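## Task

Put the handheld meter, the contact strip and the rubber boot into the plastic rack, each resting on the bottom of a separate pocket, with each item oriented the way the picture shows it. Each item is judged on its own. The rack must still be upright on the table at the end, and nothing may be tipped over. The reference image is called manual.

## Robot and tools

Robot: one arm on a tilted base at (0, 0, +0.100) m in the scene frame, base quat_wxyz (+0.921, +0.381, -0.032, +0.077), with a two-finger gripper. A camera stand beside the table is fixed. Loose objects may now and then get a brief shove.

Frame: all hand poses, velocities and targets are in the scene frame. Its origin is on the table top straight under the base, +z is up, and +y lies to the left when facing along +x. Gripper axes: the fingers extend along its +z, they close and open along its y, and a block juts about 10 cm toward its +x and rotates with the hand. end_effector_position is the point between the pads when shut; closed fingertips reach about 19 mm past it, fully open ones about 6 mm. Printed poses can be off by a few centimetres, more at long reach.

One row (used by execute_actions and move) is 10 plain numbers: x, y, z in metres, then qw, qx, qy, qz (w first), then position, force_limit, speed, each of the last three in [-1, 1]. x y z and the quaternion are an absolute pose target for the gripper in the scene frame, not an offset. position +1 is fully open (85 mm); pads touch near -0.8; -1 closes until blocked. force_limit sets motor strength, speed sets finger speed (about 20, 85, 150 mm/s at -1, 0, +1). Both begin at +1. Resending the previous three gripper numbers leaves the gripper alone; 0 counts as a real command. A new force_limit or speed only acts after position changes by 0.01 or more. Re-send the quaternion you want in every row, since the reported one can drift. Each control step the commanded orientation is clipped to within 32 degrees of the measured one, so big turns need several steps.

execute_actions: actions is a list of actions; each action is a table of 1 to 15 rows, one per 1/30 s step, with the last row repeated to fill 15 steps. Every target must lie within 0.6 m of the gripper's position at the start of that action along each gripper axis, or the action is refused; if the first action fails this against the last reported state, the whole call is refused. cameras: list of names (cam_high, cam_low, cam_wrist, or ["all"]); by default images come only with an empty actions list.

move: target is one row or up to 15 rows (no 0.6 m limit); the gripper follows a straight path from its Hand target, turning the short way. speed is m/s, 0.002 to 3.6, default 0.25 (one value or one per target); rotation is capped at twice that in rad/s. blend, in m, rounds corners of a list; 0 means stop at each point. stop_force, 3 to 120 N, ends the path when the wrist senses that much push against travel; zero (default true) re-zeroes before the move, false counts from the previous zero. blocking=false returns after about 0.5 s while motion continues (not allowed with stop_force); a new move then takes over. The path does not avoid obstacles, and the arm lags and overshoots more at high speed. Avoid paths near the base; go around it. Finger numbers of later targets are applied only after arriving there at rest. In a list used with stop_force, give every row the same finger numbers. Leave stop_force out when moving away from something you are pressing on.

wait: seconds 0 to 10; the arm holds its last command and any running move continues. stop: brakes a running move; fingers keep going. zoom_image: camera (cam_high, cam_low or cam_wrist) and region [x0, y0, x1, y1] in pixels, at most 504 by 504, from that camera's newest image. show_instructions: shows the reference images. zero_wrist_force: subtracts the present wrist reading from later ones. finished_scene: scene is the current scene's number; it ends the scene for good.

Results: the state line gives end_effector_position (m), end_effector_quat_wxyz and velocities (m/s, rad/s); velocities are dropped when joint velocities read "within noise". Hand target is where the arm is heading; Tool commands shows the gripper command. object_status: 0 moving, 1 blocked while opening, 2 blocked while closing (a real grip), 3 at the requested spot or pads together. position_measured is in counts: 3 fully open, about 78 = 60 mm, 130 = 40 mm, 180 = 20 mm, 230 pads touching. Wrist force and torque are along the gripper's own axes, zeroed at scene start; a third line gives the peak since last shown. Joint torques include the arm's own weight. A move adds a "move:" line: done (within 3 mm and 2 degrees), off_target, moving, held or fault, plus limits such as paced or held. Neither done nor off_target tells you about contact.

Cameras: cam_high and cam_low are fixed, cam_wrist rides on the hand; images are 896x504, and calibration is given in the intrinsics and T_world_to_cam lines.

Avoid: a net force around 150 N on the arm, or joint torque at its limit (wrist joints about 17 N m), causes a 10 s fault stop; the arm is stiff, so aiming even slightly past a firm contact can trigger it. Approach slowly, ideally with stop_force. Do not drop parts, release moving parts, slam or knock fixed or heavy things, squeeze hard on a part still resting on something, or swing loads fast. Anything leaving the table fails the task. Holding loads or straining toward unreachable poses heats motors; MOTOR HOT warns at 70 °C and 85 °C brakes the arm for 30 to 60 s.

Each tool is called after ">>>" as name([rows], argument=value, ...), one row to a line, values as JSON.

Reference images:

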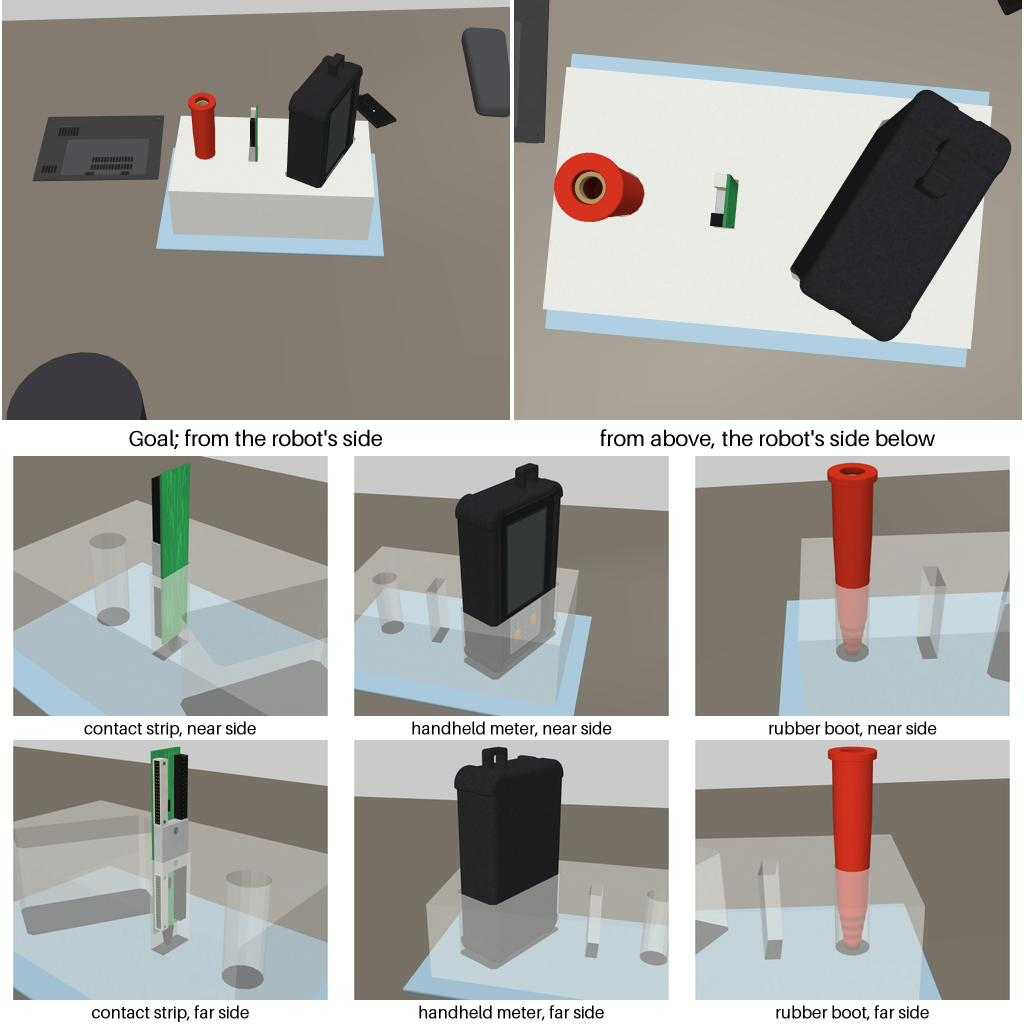

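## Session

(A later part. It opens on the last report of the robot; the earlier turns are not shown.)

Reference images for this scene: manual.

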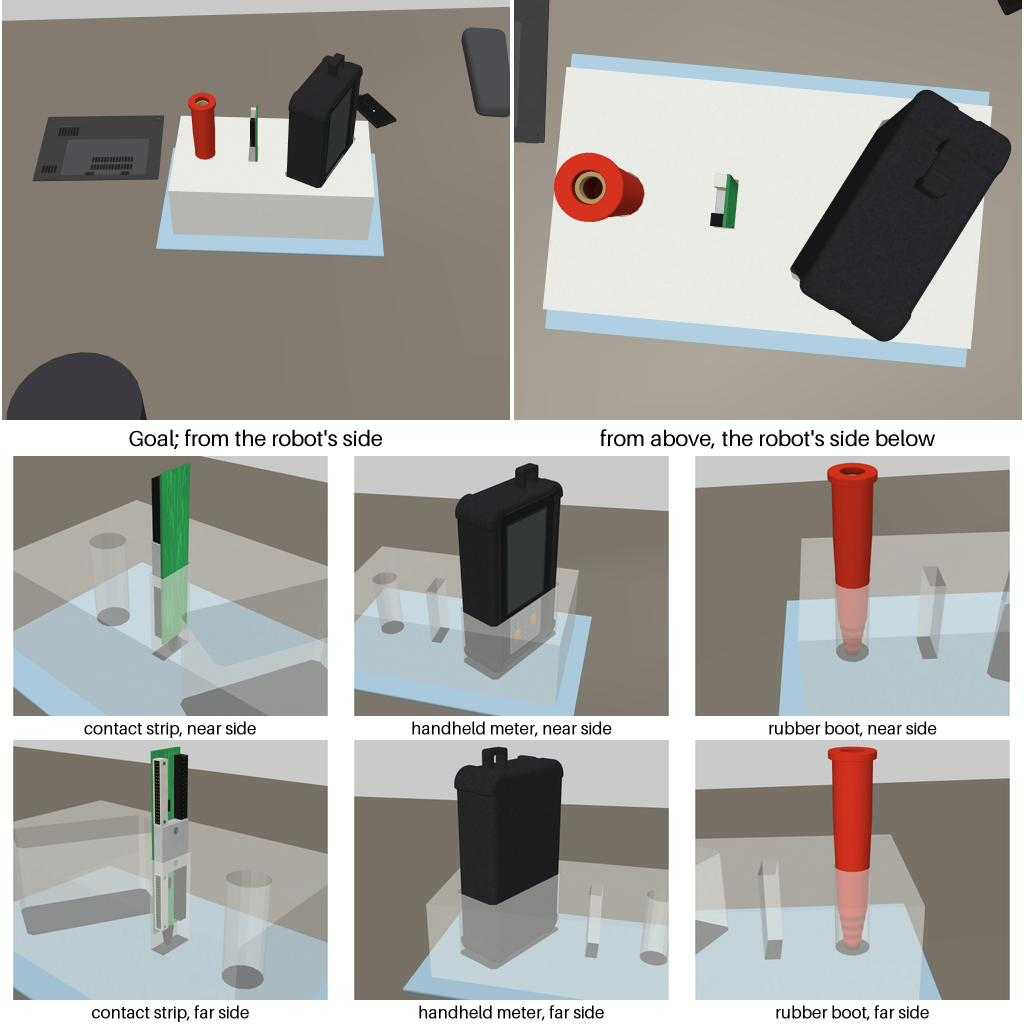

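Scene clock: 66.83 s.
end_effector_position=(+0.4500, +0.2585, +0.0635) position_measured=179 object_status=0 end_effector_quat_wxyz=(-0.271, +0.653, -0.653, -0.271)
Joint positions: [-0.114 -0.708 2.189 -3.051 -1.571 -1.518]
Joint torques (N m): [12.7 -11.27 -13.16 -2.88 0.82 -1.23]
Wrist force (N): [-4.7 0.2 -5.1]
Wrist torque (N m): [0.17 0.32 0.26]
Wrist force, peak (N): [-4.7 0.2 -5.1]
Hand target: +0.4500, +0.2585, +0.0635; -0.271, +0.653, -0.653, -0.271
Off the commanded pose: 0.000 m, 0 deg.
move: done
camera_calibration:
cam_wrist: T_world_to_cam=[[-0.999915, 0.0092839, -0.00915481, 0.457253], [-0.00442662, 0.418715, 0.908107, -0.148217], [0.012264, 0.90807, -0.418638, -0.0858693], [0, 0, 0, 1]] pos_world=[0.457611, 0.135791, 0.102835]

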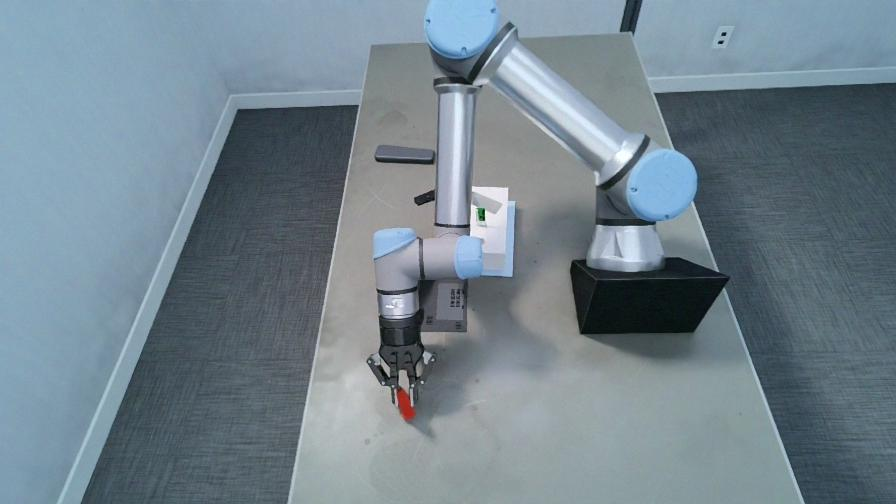

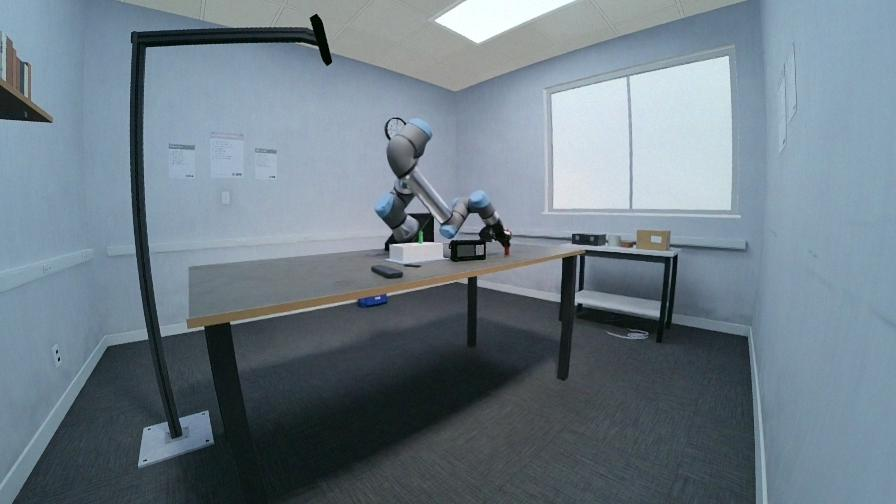

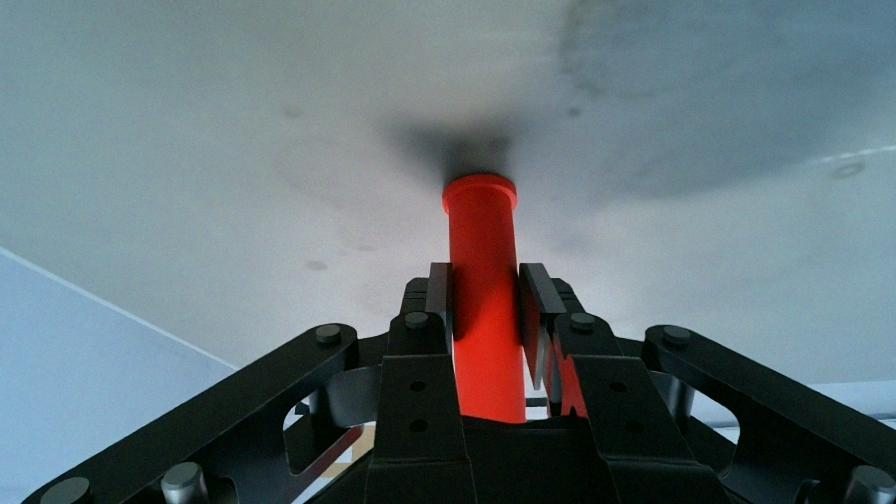

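>>> move(target=[0.450, 0.2585, 0.150, 0.2706, -0.6533, 0.6533, 0.2706, -1, -0.5, -0.7], speed=0.12, cameras=["cam_wrist", "cam_low", "cam_high"])

Scene clock: 68.27 s.
end_effector_position=(+0.4500, +0.2585, +0.1500) position_measured=179 object_status=2 end_effector_quat_wxyz=(-0.271, +0.653, -0.653, -0.271)
Joint positions: [0.015 -0.867 2.161 -2.863 -1.571 -1.389]
Joint torques (N m): [43.16 -42.26 -22.33 -0.54 -1.26 1.56]
Wrist force (N): [-0.2 -0.6 0.0]
Wrist torque (N m): [0.11 0.25 0.20]
Wrist force, peak (N): [-4.7 0.3 -4.9]
Hand target: +0.4500, +0.2585, +0.1500; -0.271, +0.653, -0.653, -0.271
Off the commanded pose: 0.000 m, 0 deg.
move: done
camera_calibration:
cam_wrist: T_world_to_cam=[[-0.999916, 0.00919377, -0.00911153, 0.458049], [-0.00442506, 0.418714, 0.908107, -0.226769], [0.0121641, 0.908072, -0.418638, -0.0496112], [0, 0, 0, 1]] pos_world=[0.457611, 0.135791, 0.189335]

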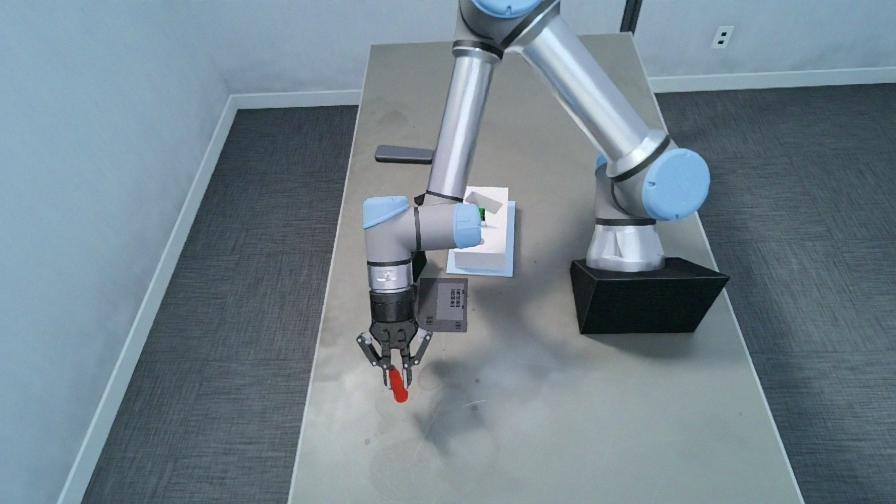

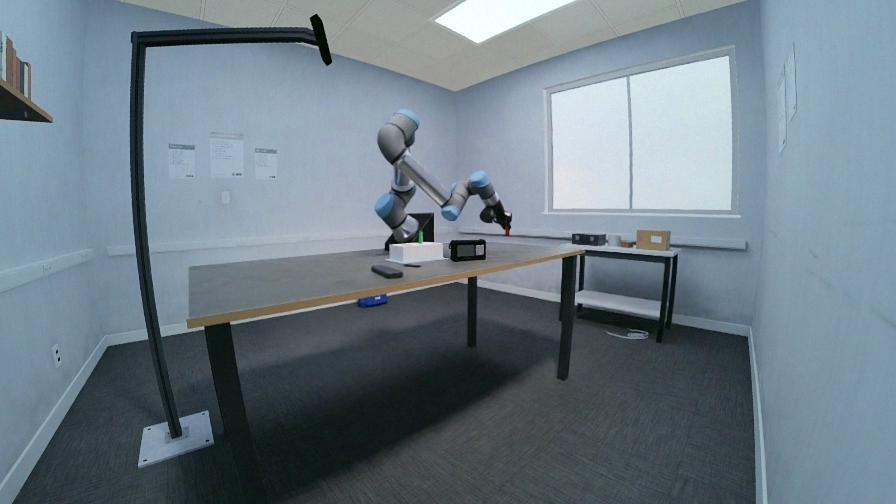

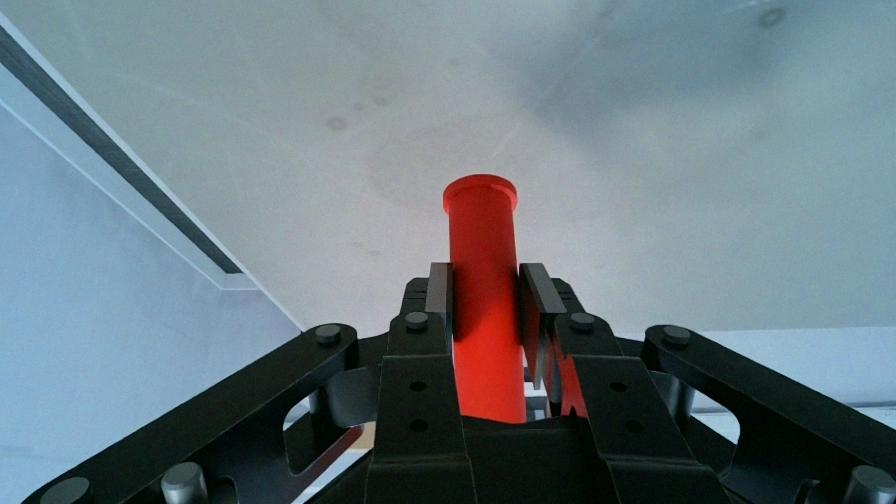

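>>> zoom_image(camera="cam_low", region=[470, 195, 530, 245])

>>> zoom_image(camera="cam_high", region=[350, 310, 450, 420])

Scaled by 8.400 from the camera's 896x504 image, which has a finer 1280x720 frame.

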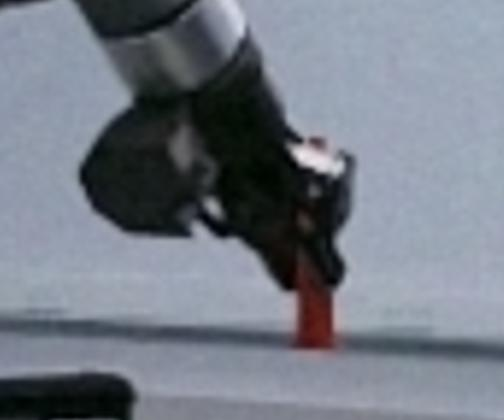

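Scaled by 4.582 from the camera's 896x504 image, which has a finer 1280x720 frame.

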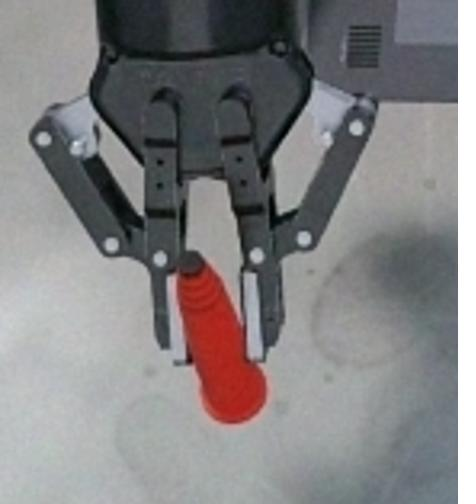

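>>> move([
  [0.450, 0.280, 0.160, 0, 0, 0.9239, 0.3827, -1, -0.5, -0.7],
  [0.450, 0.300, 0.090, 0.2706, -0.6533, -0.6533, -0.2706, -1, -0.5, -0.7],
], speed=0.75, blend=[0.02, 0], cameras=["cam_low", "cam_high", "cam_wrist"])

Scene clock: 74.27 s.
end_effector_position=(+0.4500, +0.3000, +0.0900) position_measured=179 object_status=2 end_effector_quat_wxyz=(-0.271, +0.653, +0.653, +0.271)
Joint positions: [-0.012 -0.673 2.131 -3.028 -1.571 1.726]
Joint torques (N m): [46.12 -11.89 -18.32 -4.39 -1.22 1.71]
Wrist force (N): [0.5 0.6 1.7]
Wrist torque (N m): [0.15 -0.19 -0.38]
Wrist force, peak (N): [0.4 0.5 1.9]
Hand target: +0.4500, +0.3000, +0.0900; -0.271, +0.653, +0.653, +0.271
Off the commanded pose: 0.000 m, 0 deg.
move: done
camera_calibration:
cam_wrist: T_world_to_cam=[[0.999916, 0.00911153, -0.00919377, -0.442771], [0.00442506, -0.908107, -0.418714, 0.323819], [-0.0121641, 0.418638, -0.908072, 0.0894121], [0, 0, 0, 1]] pos_world=[0.442389, 0.260665, 0.212709]

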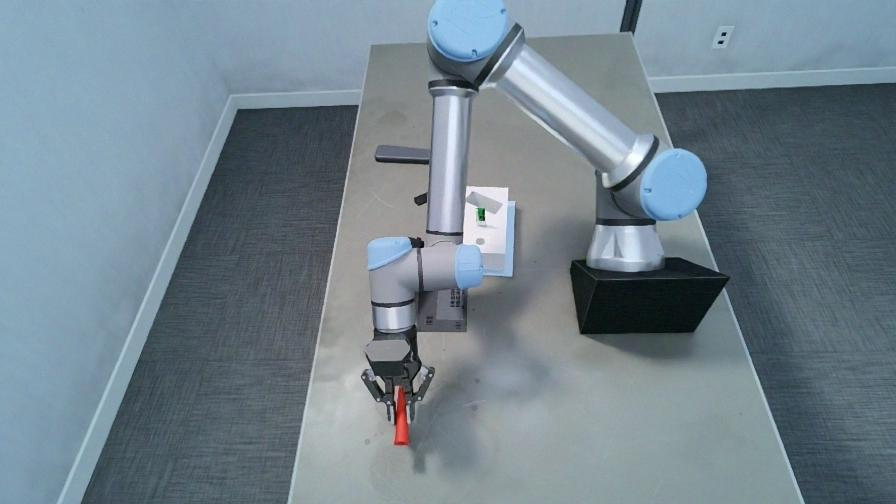

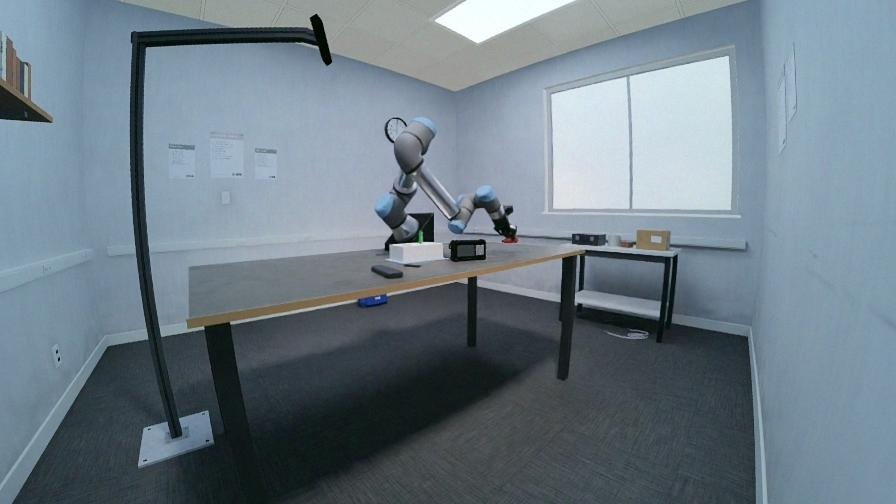

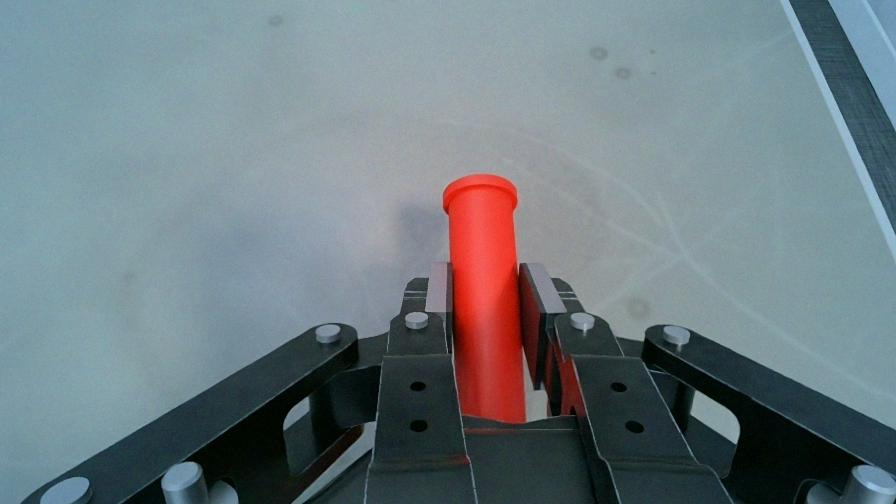

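>>> move([
  [0.450, 0.300, 0.050, 0.2706, -0.6533, -0.6533, -0.2706, -1, -0.5, -0.7],
  [0.450, 0.300, 0.012, 0.2706, -0.6533, -0.6533, -0.2706, -1, -0.5, -0.7],
], speed=[0.06, 0.012], blend=[0.003, 0], stop_force=4, cameras=["cam_low", "cam_wrist"])

>>> zoom_image(camera="cam_low", region=[480, 205, 540, 255])

Scene clock: 77.13 s.
end_effector_position=(+0.4500, +0.3000, +0.0399) position_measured=179 object_status=2 end_effector_quat_wxyz=(-0.271, +0.653, +0.653, +0.271)
Joint positions: [-0.087 -0.577 2.132 -3.125 -1.571 1.651]
Joint torques (N m): [46.6 -45.06 4.32 -0.35 3.38 0.83]
Wrist force (N): [2.7 -0.2 -0.6]
Wrist torque (N m): [0.20 -0.09 -0.29]
Wrist force, peak (N): [1.4 -0.6 -4.6]
Hand target: +0.4500, +0.3000, +0.0399; -0.271, +0.653, +0.653, +0.271
Off the commanded pose: 0.028 m, 0 deg.
move: contact; path passed 1 of 2 targets
camera_calibration:
cam_wrist: T_world_to_cam=[[0.999917, 0.00902139, -0.00923706, -0.443202], [0.00432508, -0.908108, -0.418713, 0.302885], [-0.0121656, 0.418638, -0.908072, 0.0439184], [0, 0, 0, 1]] pos_world=[0.442389, 0.260665, 0.162609]
Images, in order (width x height): cam_low 896x504, cam_wrist 896x504.

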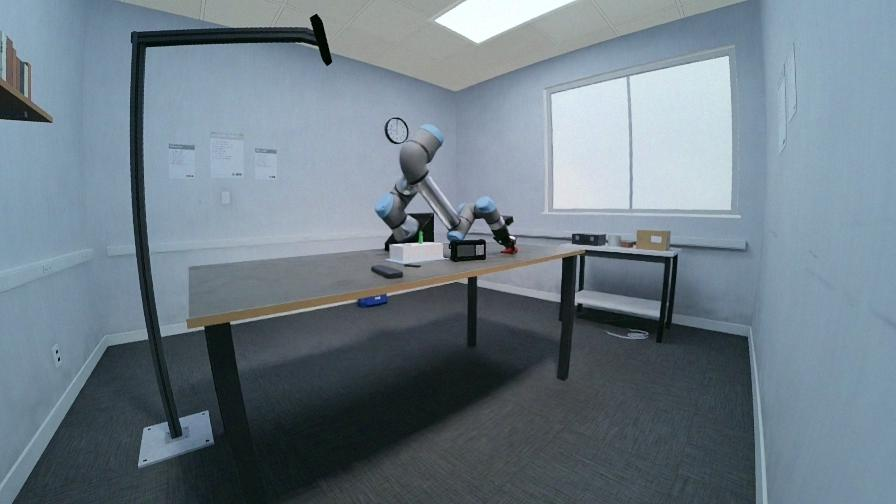

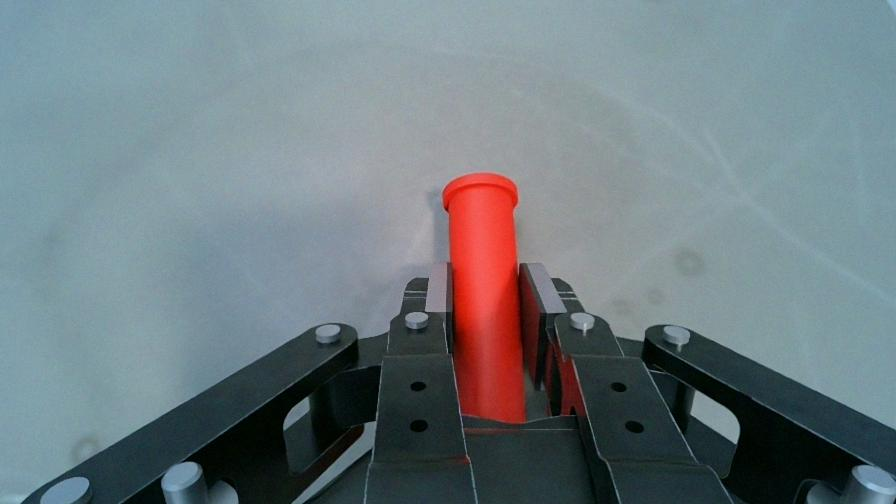

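Scaled by 8.400 from the camera's 896x504 image, which has a finer 1280x720 frame.

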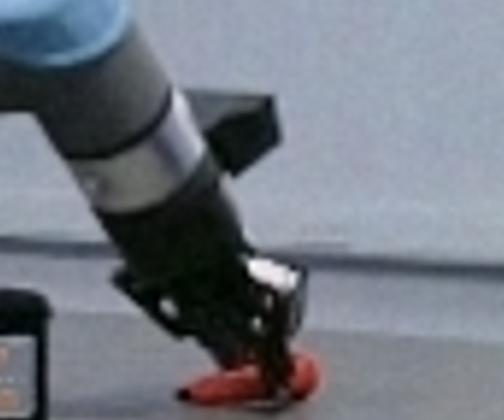

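>>> move([
  [0.450, 0.300, 0.0405, 0.2706, -0.6533, -0.6533, -0.2706, -0.26, -0.5, -1],
  [0.450, 0.300, 0.045, 0.2706, -0.6533, -0.6533, -0.2706, -0.26, -0.5, -1],
  [0.450, 0.3078, 0.049, 0, -0.7071, -0.7071, 0, -0.26, -0.5, -1],
], speed=[0.02, 0.03, 0.3], blend=[0, 0.002, 0], cameras=["cam_low", "cam_high", "cam_wrist"])

Scene clock: 80.67 s.
end_effector_position=(+0.4500, +0.3078, +0.0490) position_measured=162 object_status=3 end_effector_quat_wxyz=(+0.000, +0.707, +0.707, +0.000)
Joint positions: [0.28 -0.455 1.796 -2.503 -2.262 2.166]
Joint torques (N m): [45.47 -16.58 -26.26 -0.43 -2.49 1.63]
Wrist force (N): [-0.2 0.2 -0.4]
Wrist torque (N m): [0.05 0.03 -0.07]
Wrist force, peak (N): [3.0 -0.3 -0.7]
Hand target: +0.4500, +0.3078, +0.0490; +0.000, +0.707, +0.707, +0.000
Off the commanded pose: 0.000 m, 0 deg.
move: done
camera_calibration:
cam_wrist: T_world_to_cam=[[0.999916, -0.0000585157, -0.012944, -0.440213], [0.0044243, -0.938218, 0.346016, 0.285596], [-0.0121645, -0.346044, -0.938139, 0.285754], [0, 0, 0, 1]] pos_world=[0.442389, 0.366809, 0.163558]

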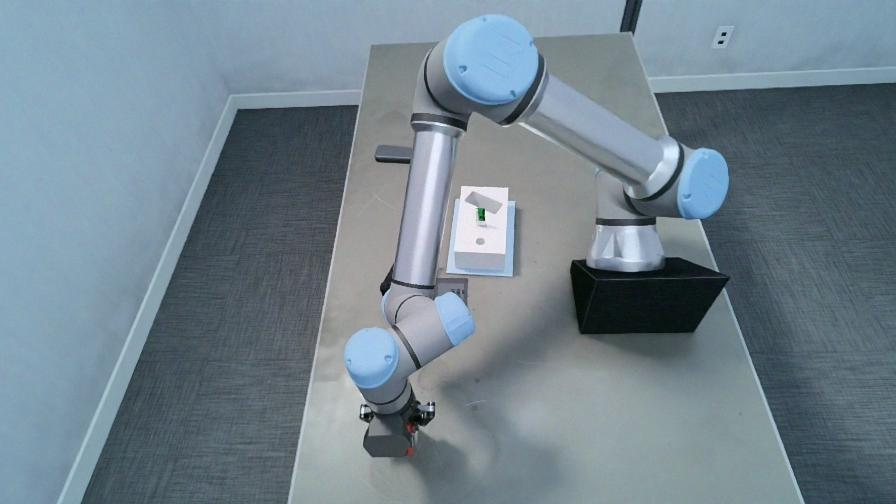

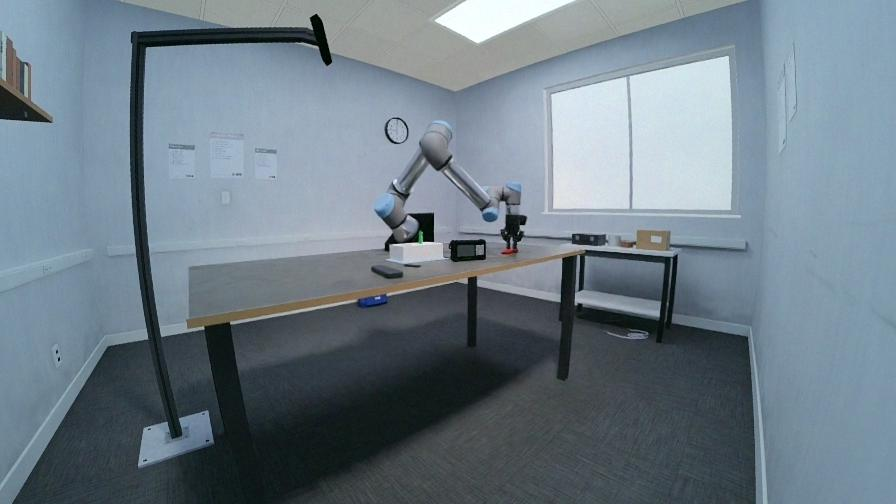

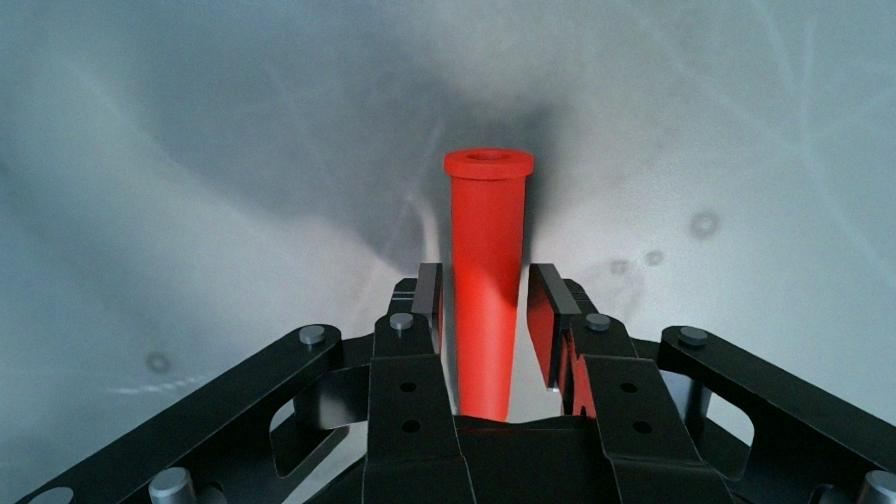

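>>> move([
  [0.450, 0.3150, 0.0445, 0.183, 0.683, 0.683, -0.183, -0.26, -0.5, -1],
], speed=0.25, cameras=["cam_low", "cam_wrist"])

>>> zoom_image(camera="cam_low", region=[480, 205, 540, 265])

Scene clock: 82.90 s.
end_effector_position=(+0.4500, +0.3150, +0.0445) position_measured=162 object_status=3 end_effector_quat_wxyz=(+0.183, +0.683, +0.683, -0.183)
Joint positions: [0.383 -0.222 1.403 -1.655 -2.539 2.741]
Joint torques (N m): [28.64 -22.02 -29.13 0.27 1.78 1.54]
Wrist force (N): [-0.4 0.0 -0.5]
Wrist torque (N m): [0.11 0.16 0.13]
Wrist force, peak (N): [-0.4 -0.4 -0.9]
Hand target: +0.4500, +0.3150, +0.0445; +0.183, +0.683, +0.683, -0.183
Off the commanded pose: 0.000 m, 0 deg.
move: done
camera_calibration:
cam_wrist: T_world_to_cam=[[0.999918, -0.00651097, -0.0110402, -0.438335], [0.00432334, -0.639544, 0.768743, 0.181001], [-0.0120659, -0.768727, -0.639463, 0.403859], [0, 0, 0, 1]] pos_world=[0.442389, 0.423362, 0.11427]
Images, in order (width x height): cam_low 896x504, cam_wrist 896x504.

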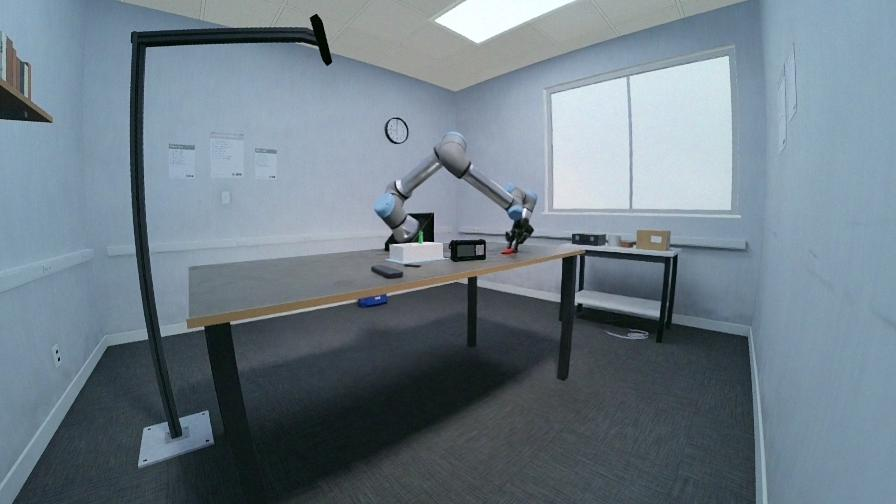

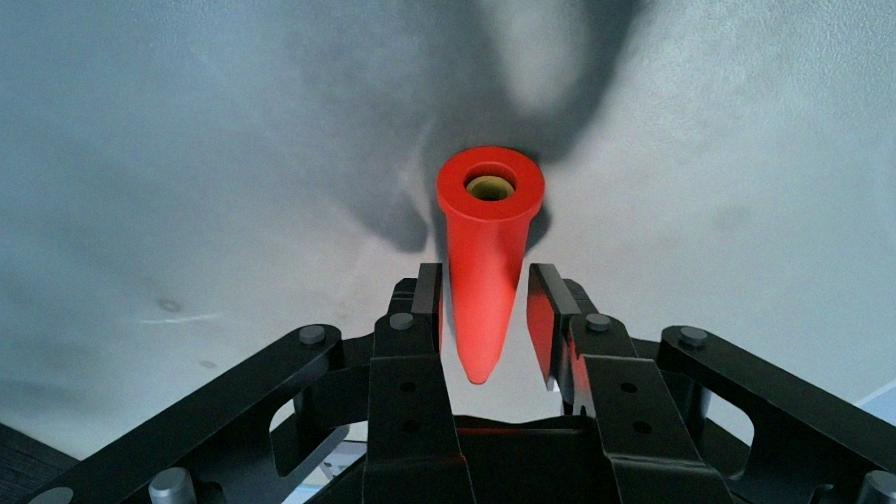

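Scaled by 8.400 from the camera's 896x504 image, which has a finer 1280x720 frame.

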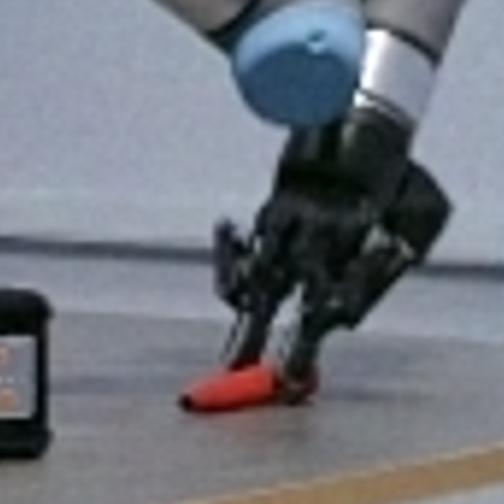

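>>> move([
  [0.450, 0.3150, 0.0445, 0.183, 0.683, 0.683, -0.183, -1, -0.5, -0.7],
  [0.450, 0.3150, 0.160, 0.183, 0.683, 0.683, -0.183, -1, -0.5, -0.7],
], speed=[0.05, 0.15], cameras=["cam_low", "cam_wrist"])

>>> zoom_image(camera="cam_low", region=[480, 170, 550, 250])

Scene clock: 85.00 s.
end_effector_position=(+0.4500, +0.3150, +0.1600) position_measured=179 object_status=2 end_effector_quat_wxyz=(+0.183, +0.683, +0.683, -0.183)
Joint positions: [0.488 -0.323 1.279 -1.37 -2.444 2.816]
Joint torques (N m): [44.73 -63.53 -35.5 0.45 2.04 1.55]
Wrist force (N): [-0.2 -0.2 0.0]
Wrist torque (N m): [0.08 0.18 0.14]
Wrist force, peak (N): [-0.7 -0.6 -3.3]
Hand target: +0.4500, +0.3150, +0.1600; +0.183, +0.683, +0.683, -0.183
Off the commanded pose: 0.000 m, 0 deg.
move: done
camera_calibration:
cam_wrist: T_world_to_cam=[[0.999916, -0.00652238, -0.0111803, -0.437023], [0.00442381, -0.639545, 0.768741, 0.0922447], [-0.0121643, -0.768726, -0.639462, 0.477696], [0, 0, 0, 1]] pos_world=[0.442389, 0.423361, 0.22967]
Images, in order (width x height): cam_low 896x504, cam_wrist 896x504.

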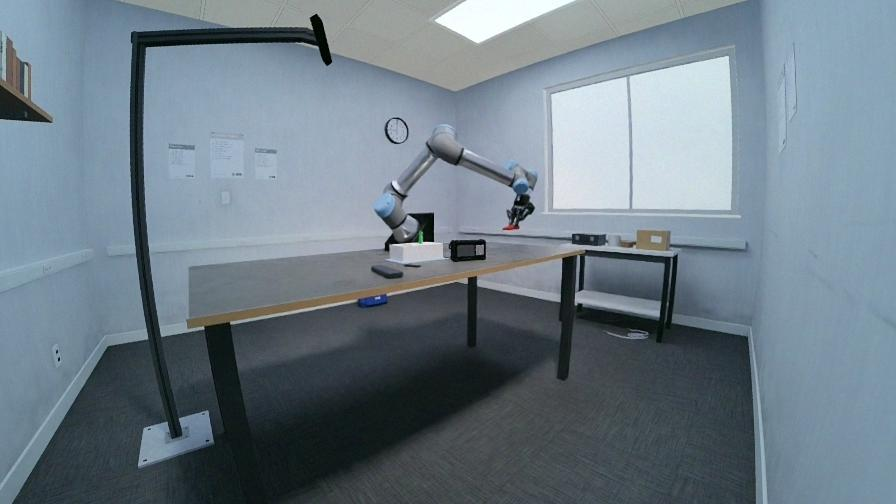

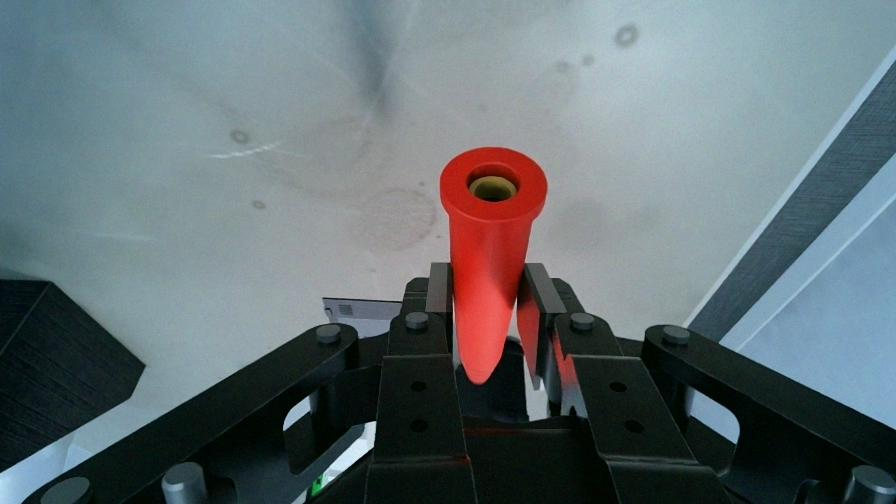

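Scaled by 6.300 from the camera's 896x504 image, which has a finer 1280x720 frame.

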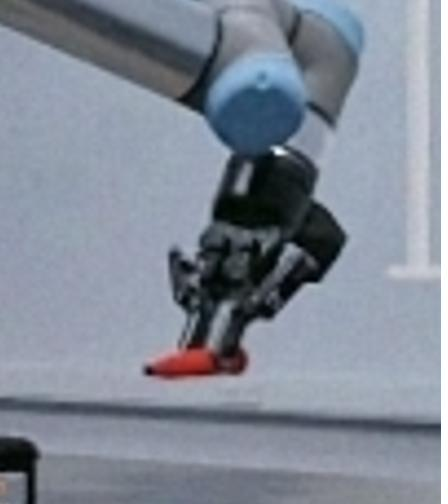

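>>> move([
  [0.390, 0.120, 0.255, -0.183, 0.394, 0.894, -0.106, -1, -0.5, -0.7],
  [0.315, -0.083, 0.225, -0.4778, -0.0048, 0.8785, 0.0088, -1, -0.5, -0.7],
], speed=0.45, blend=[0.05, 0], cameras=["cam_low", "cam_high", "cam_wrist"])

Scene clock: 89.33 s.
end_effector_position=(+0.3151, -0.0830, +0.2250) position_measured=179 object_status=2 end_effector_quat_wxyz=(-0.478, -0.005, +0.878, +0.009)
Joint positions: [-0.18 -1.183 1.772 -1.028 -1.968 0.673]
Joint torques (N m): [10.93 -41.53 -13.95 1.93 -1.36 -1.18]
Wrist force (N): [0.1 0.8 1.9]
Wrist torque (N m): [0.25 -0.15 -0.35]
Wrist force, peak (N): [0.9 0.3 2.4]
Hand target: +0.3150, -0.0830, +0.2250; -0.478, -0.005, +0.878, +0.009
Off the commanded pose: 0.000 m, 0 deg.
move: done
camera_calibration:
cam_wrist: T_world_to_cam=[[-0.0107365, 0.99986, 0.0128146, 0.0926198], [0.800415, 0.0162748, -0.599225, -0.100219], [-0.59935, 0.00382342, -0.800478, 0.497119], [0, 0, 0, 1]] pos_world=[0.37916, -0.0928765, 0.336692]

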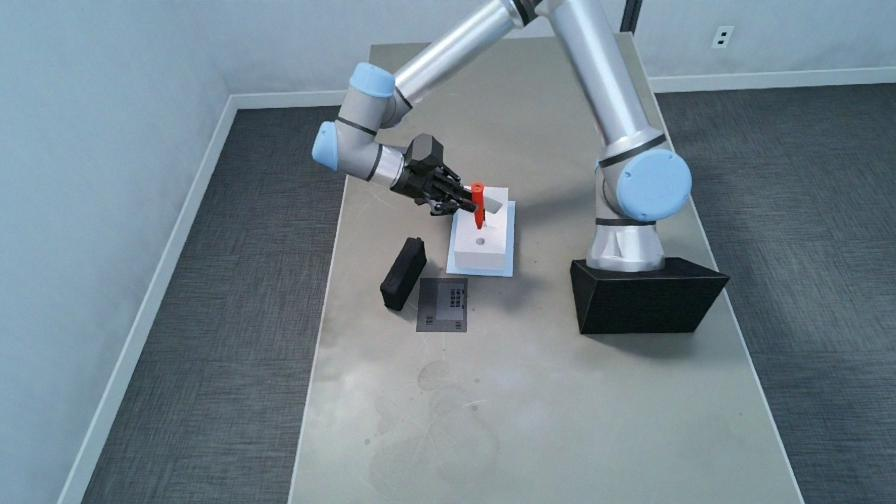

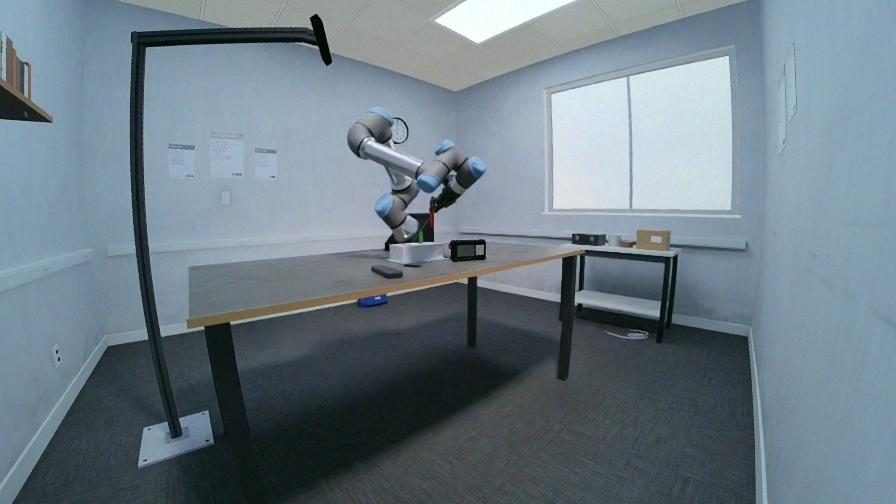

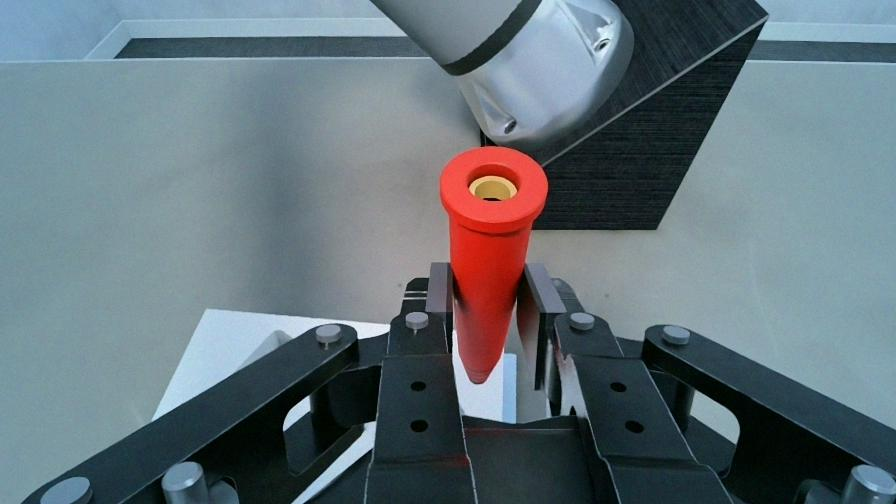

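>>> zoom_image(camera="cam_high", region=[420, 170, 530, 280])

>>> zoom_image(camera="cam_low", region=[390, 180, 480, 270])

>>> zoom_image(camera="cam_wrist", region=[380, 130, 600, 430])

Scaled by 4.582 from the camera's 896x504 image, which has a finer 1280x720 frame.

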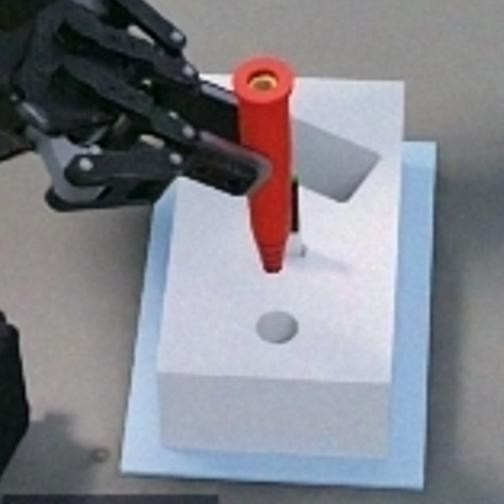

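Scaled by 5.600 from the camera's 896x504 image, which has a finer 1280x720 frame.

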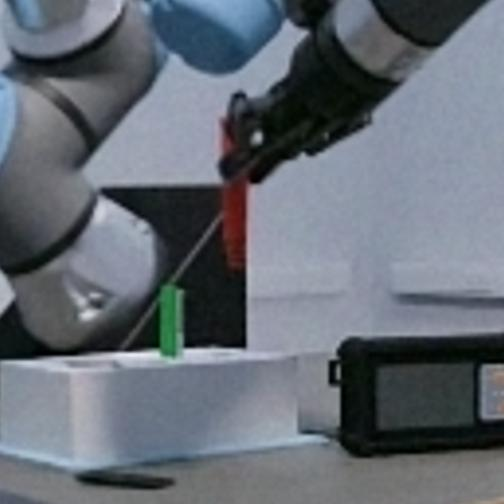

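Scaled by 1.680 from the camera's 896x504 image, which has a finer 1280x720 frame.

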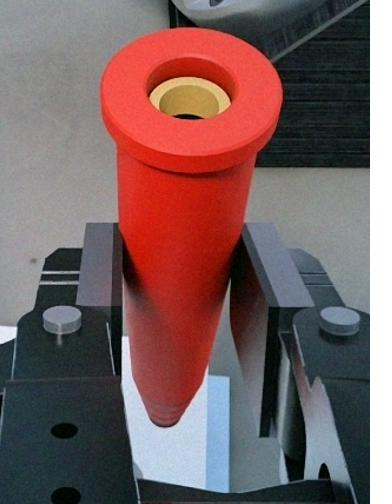

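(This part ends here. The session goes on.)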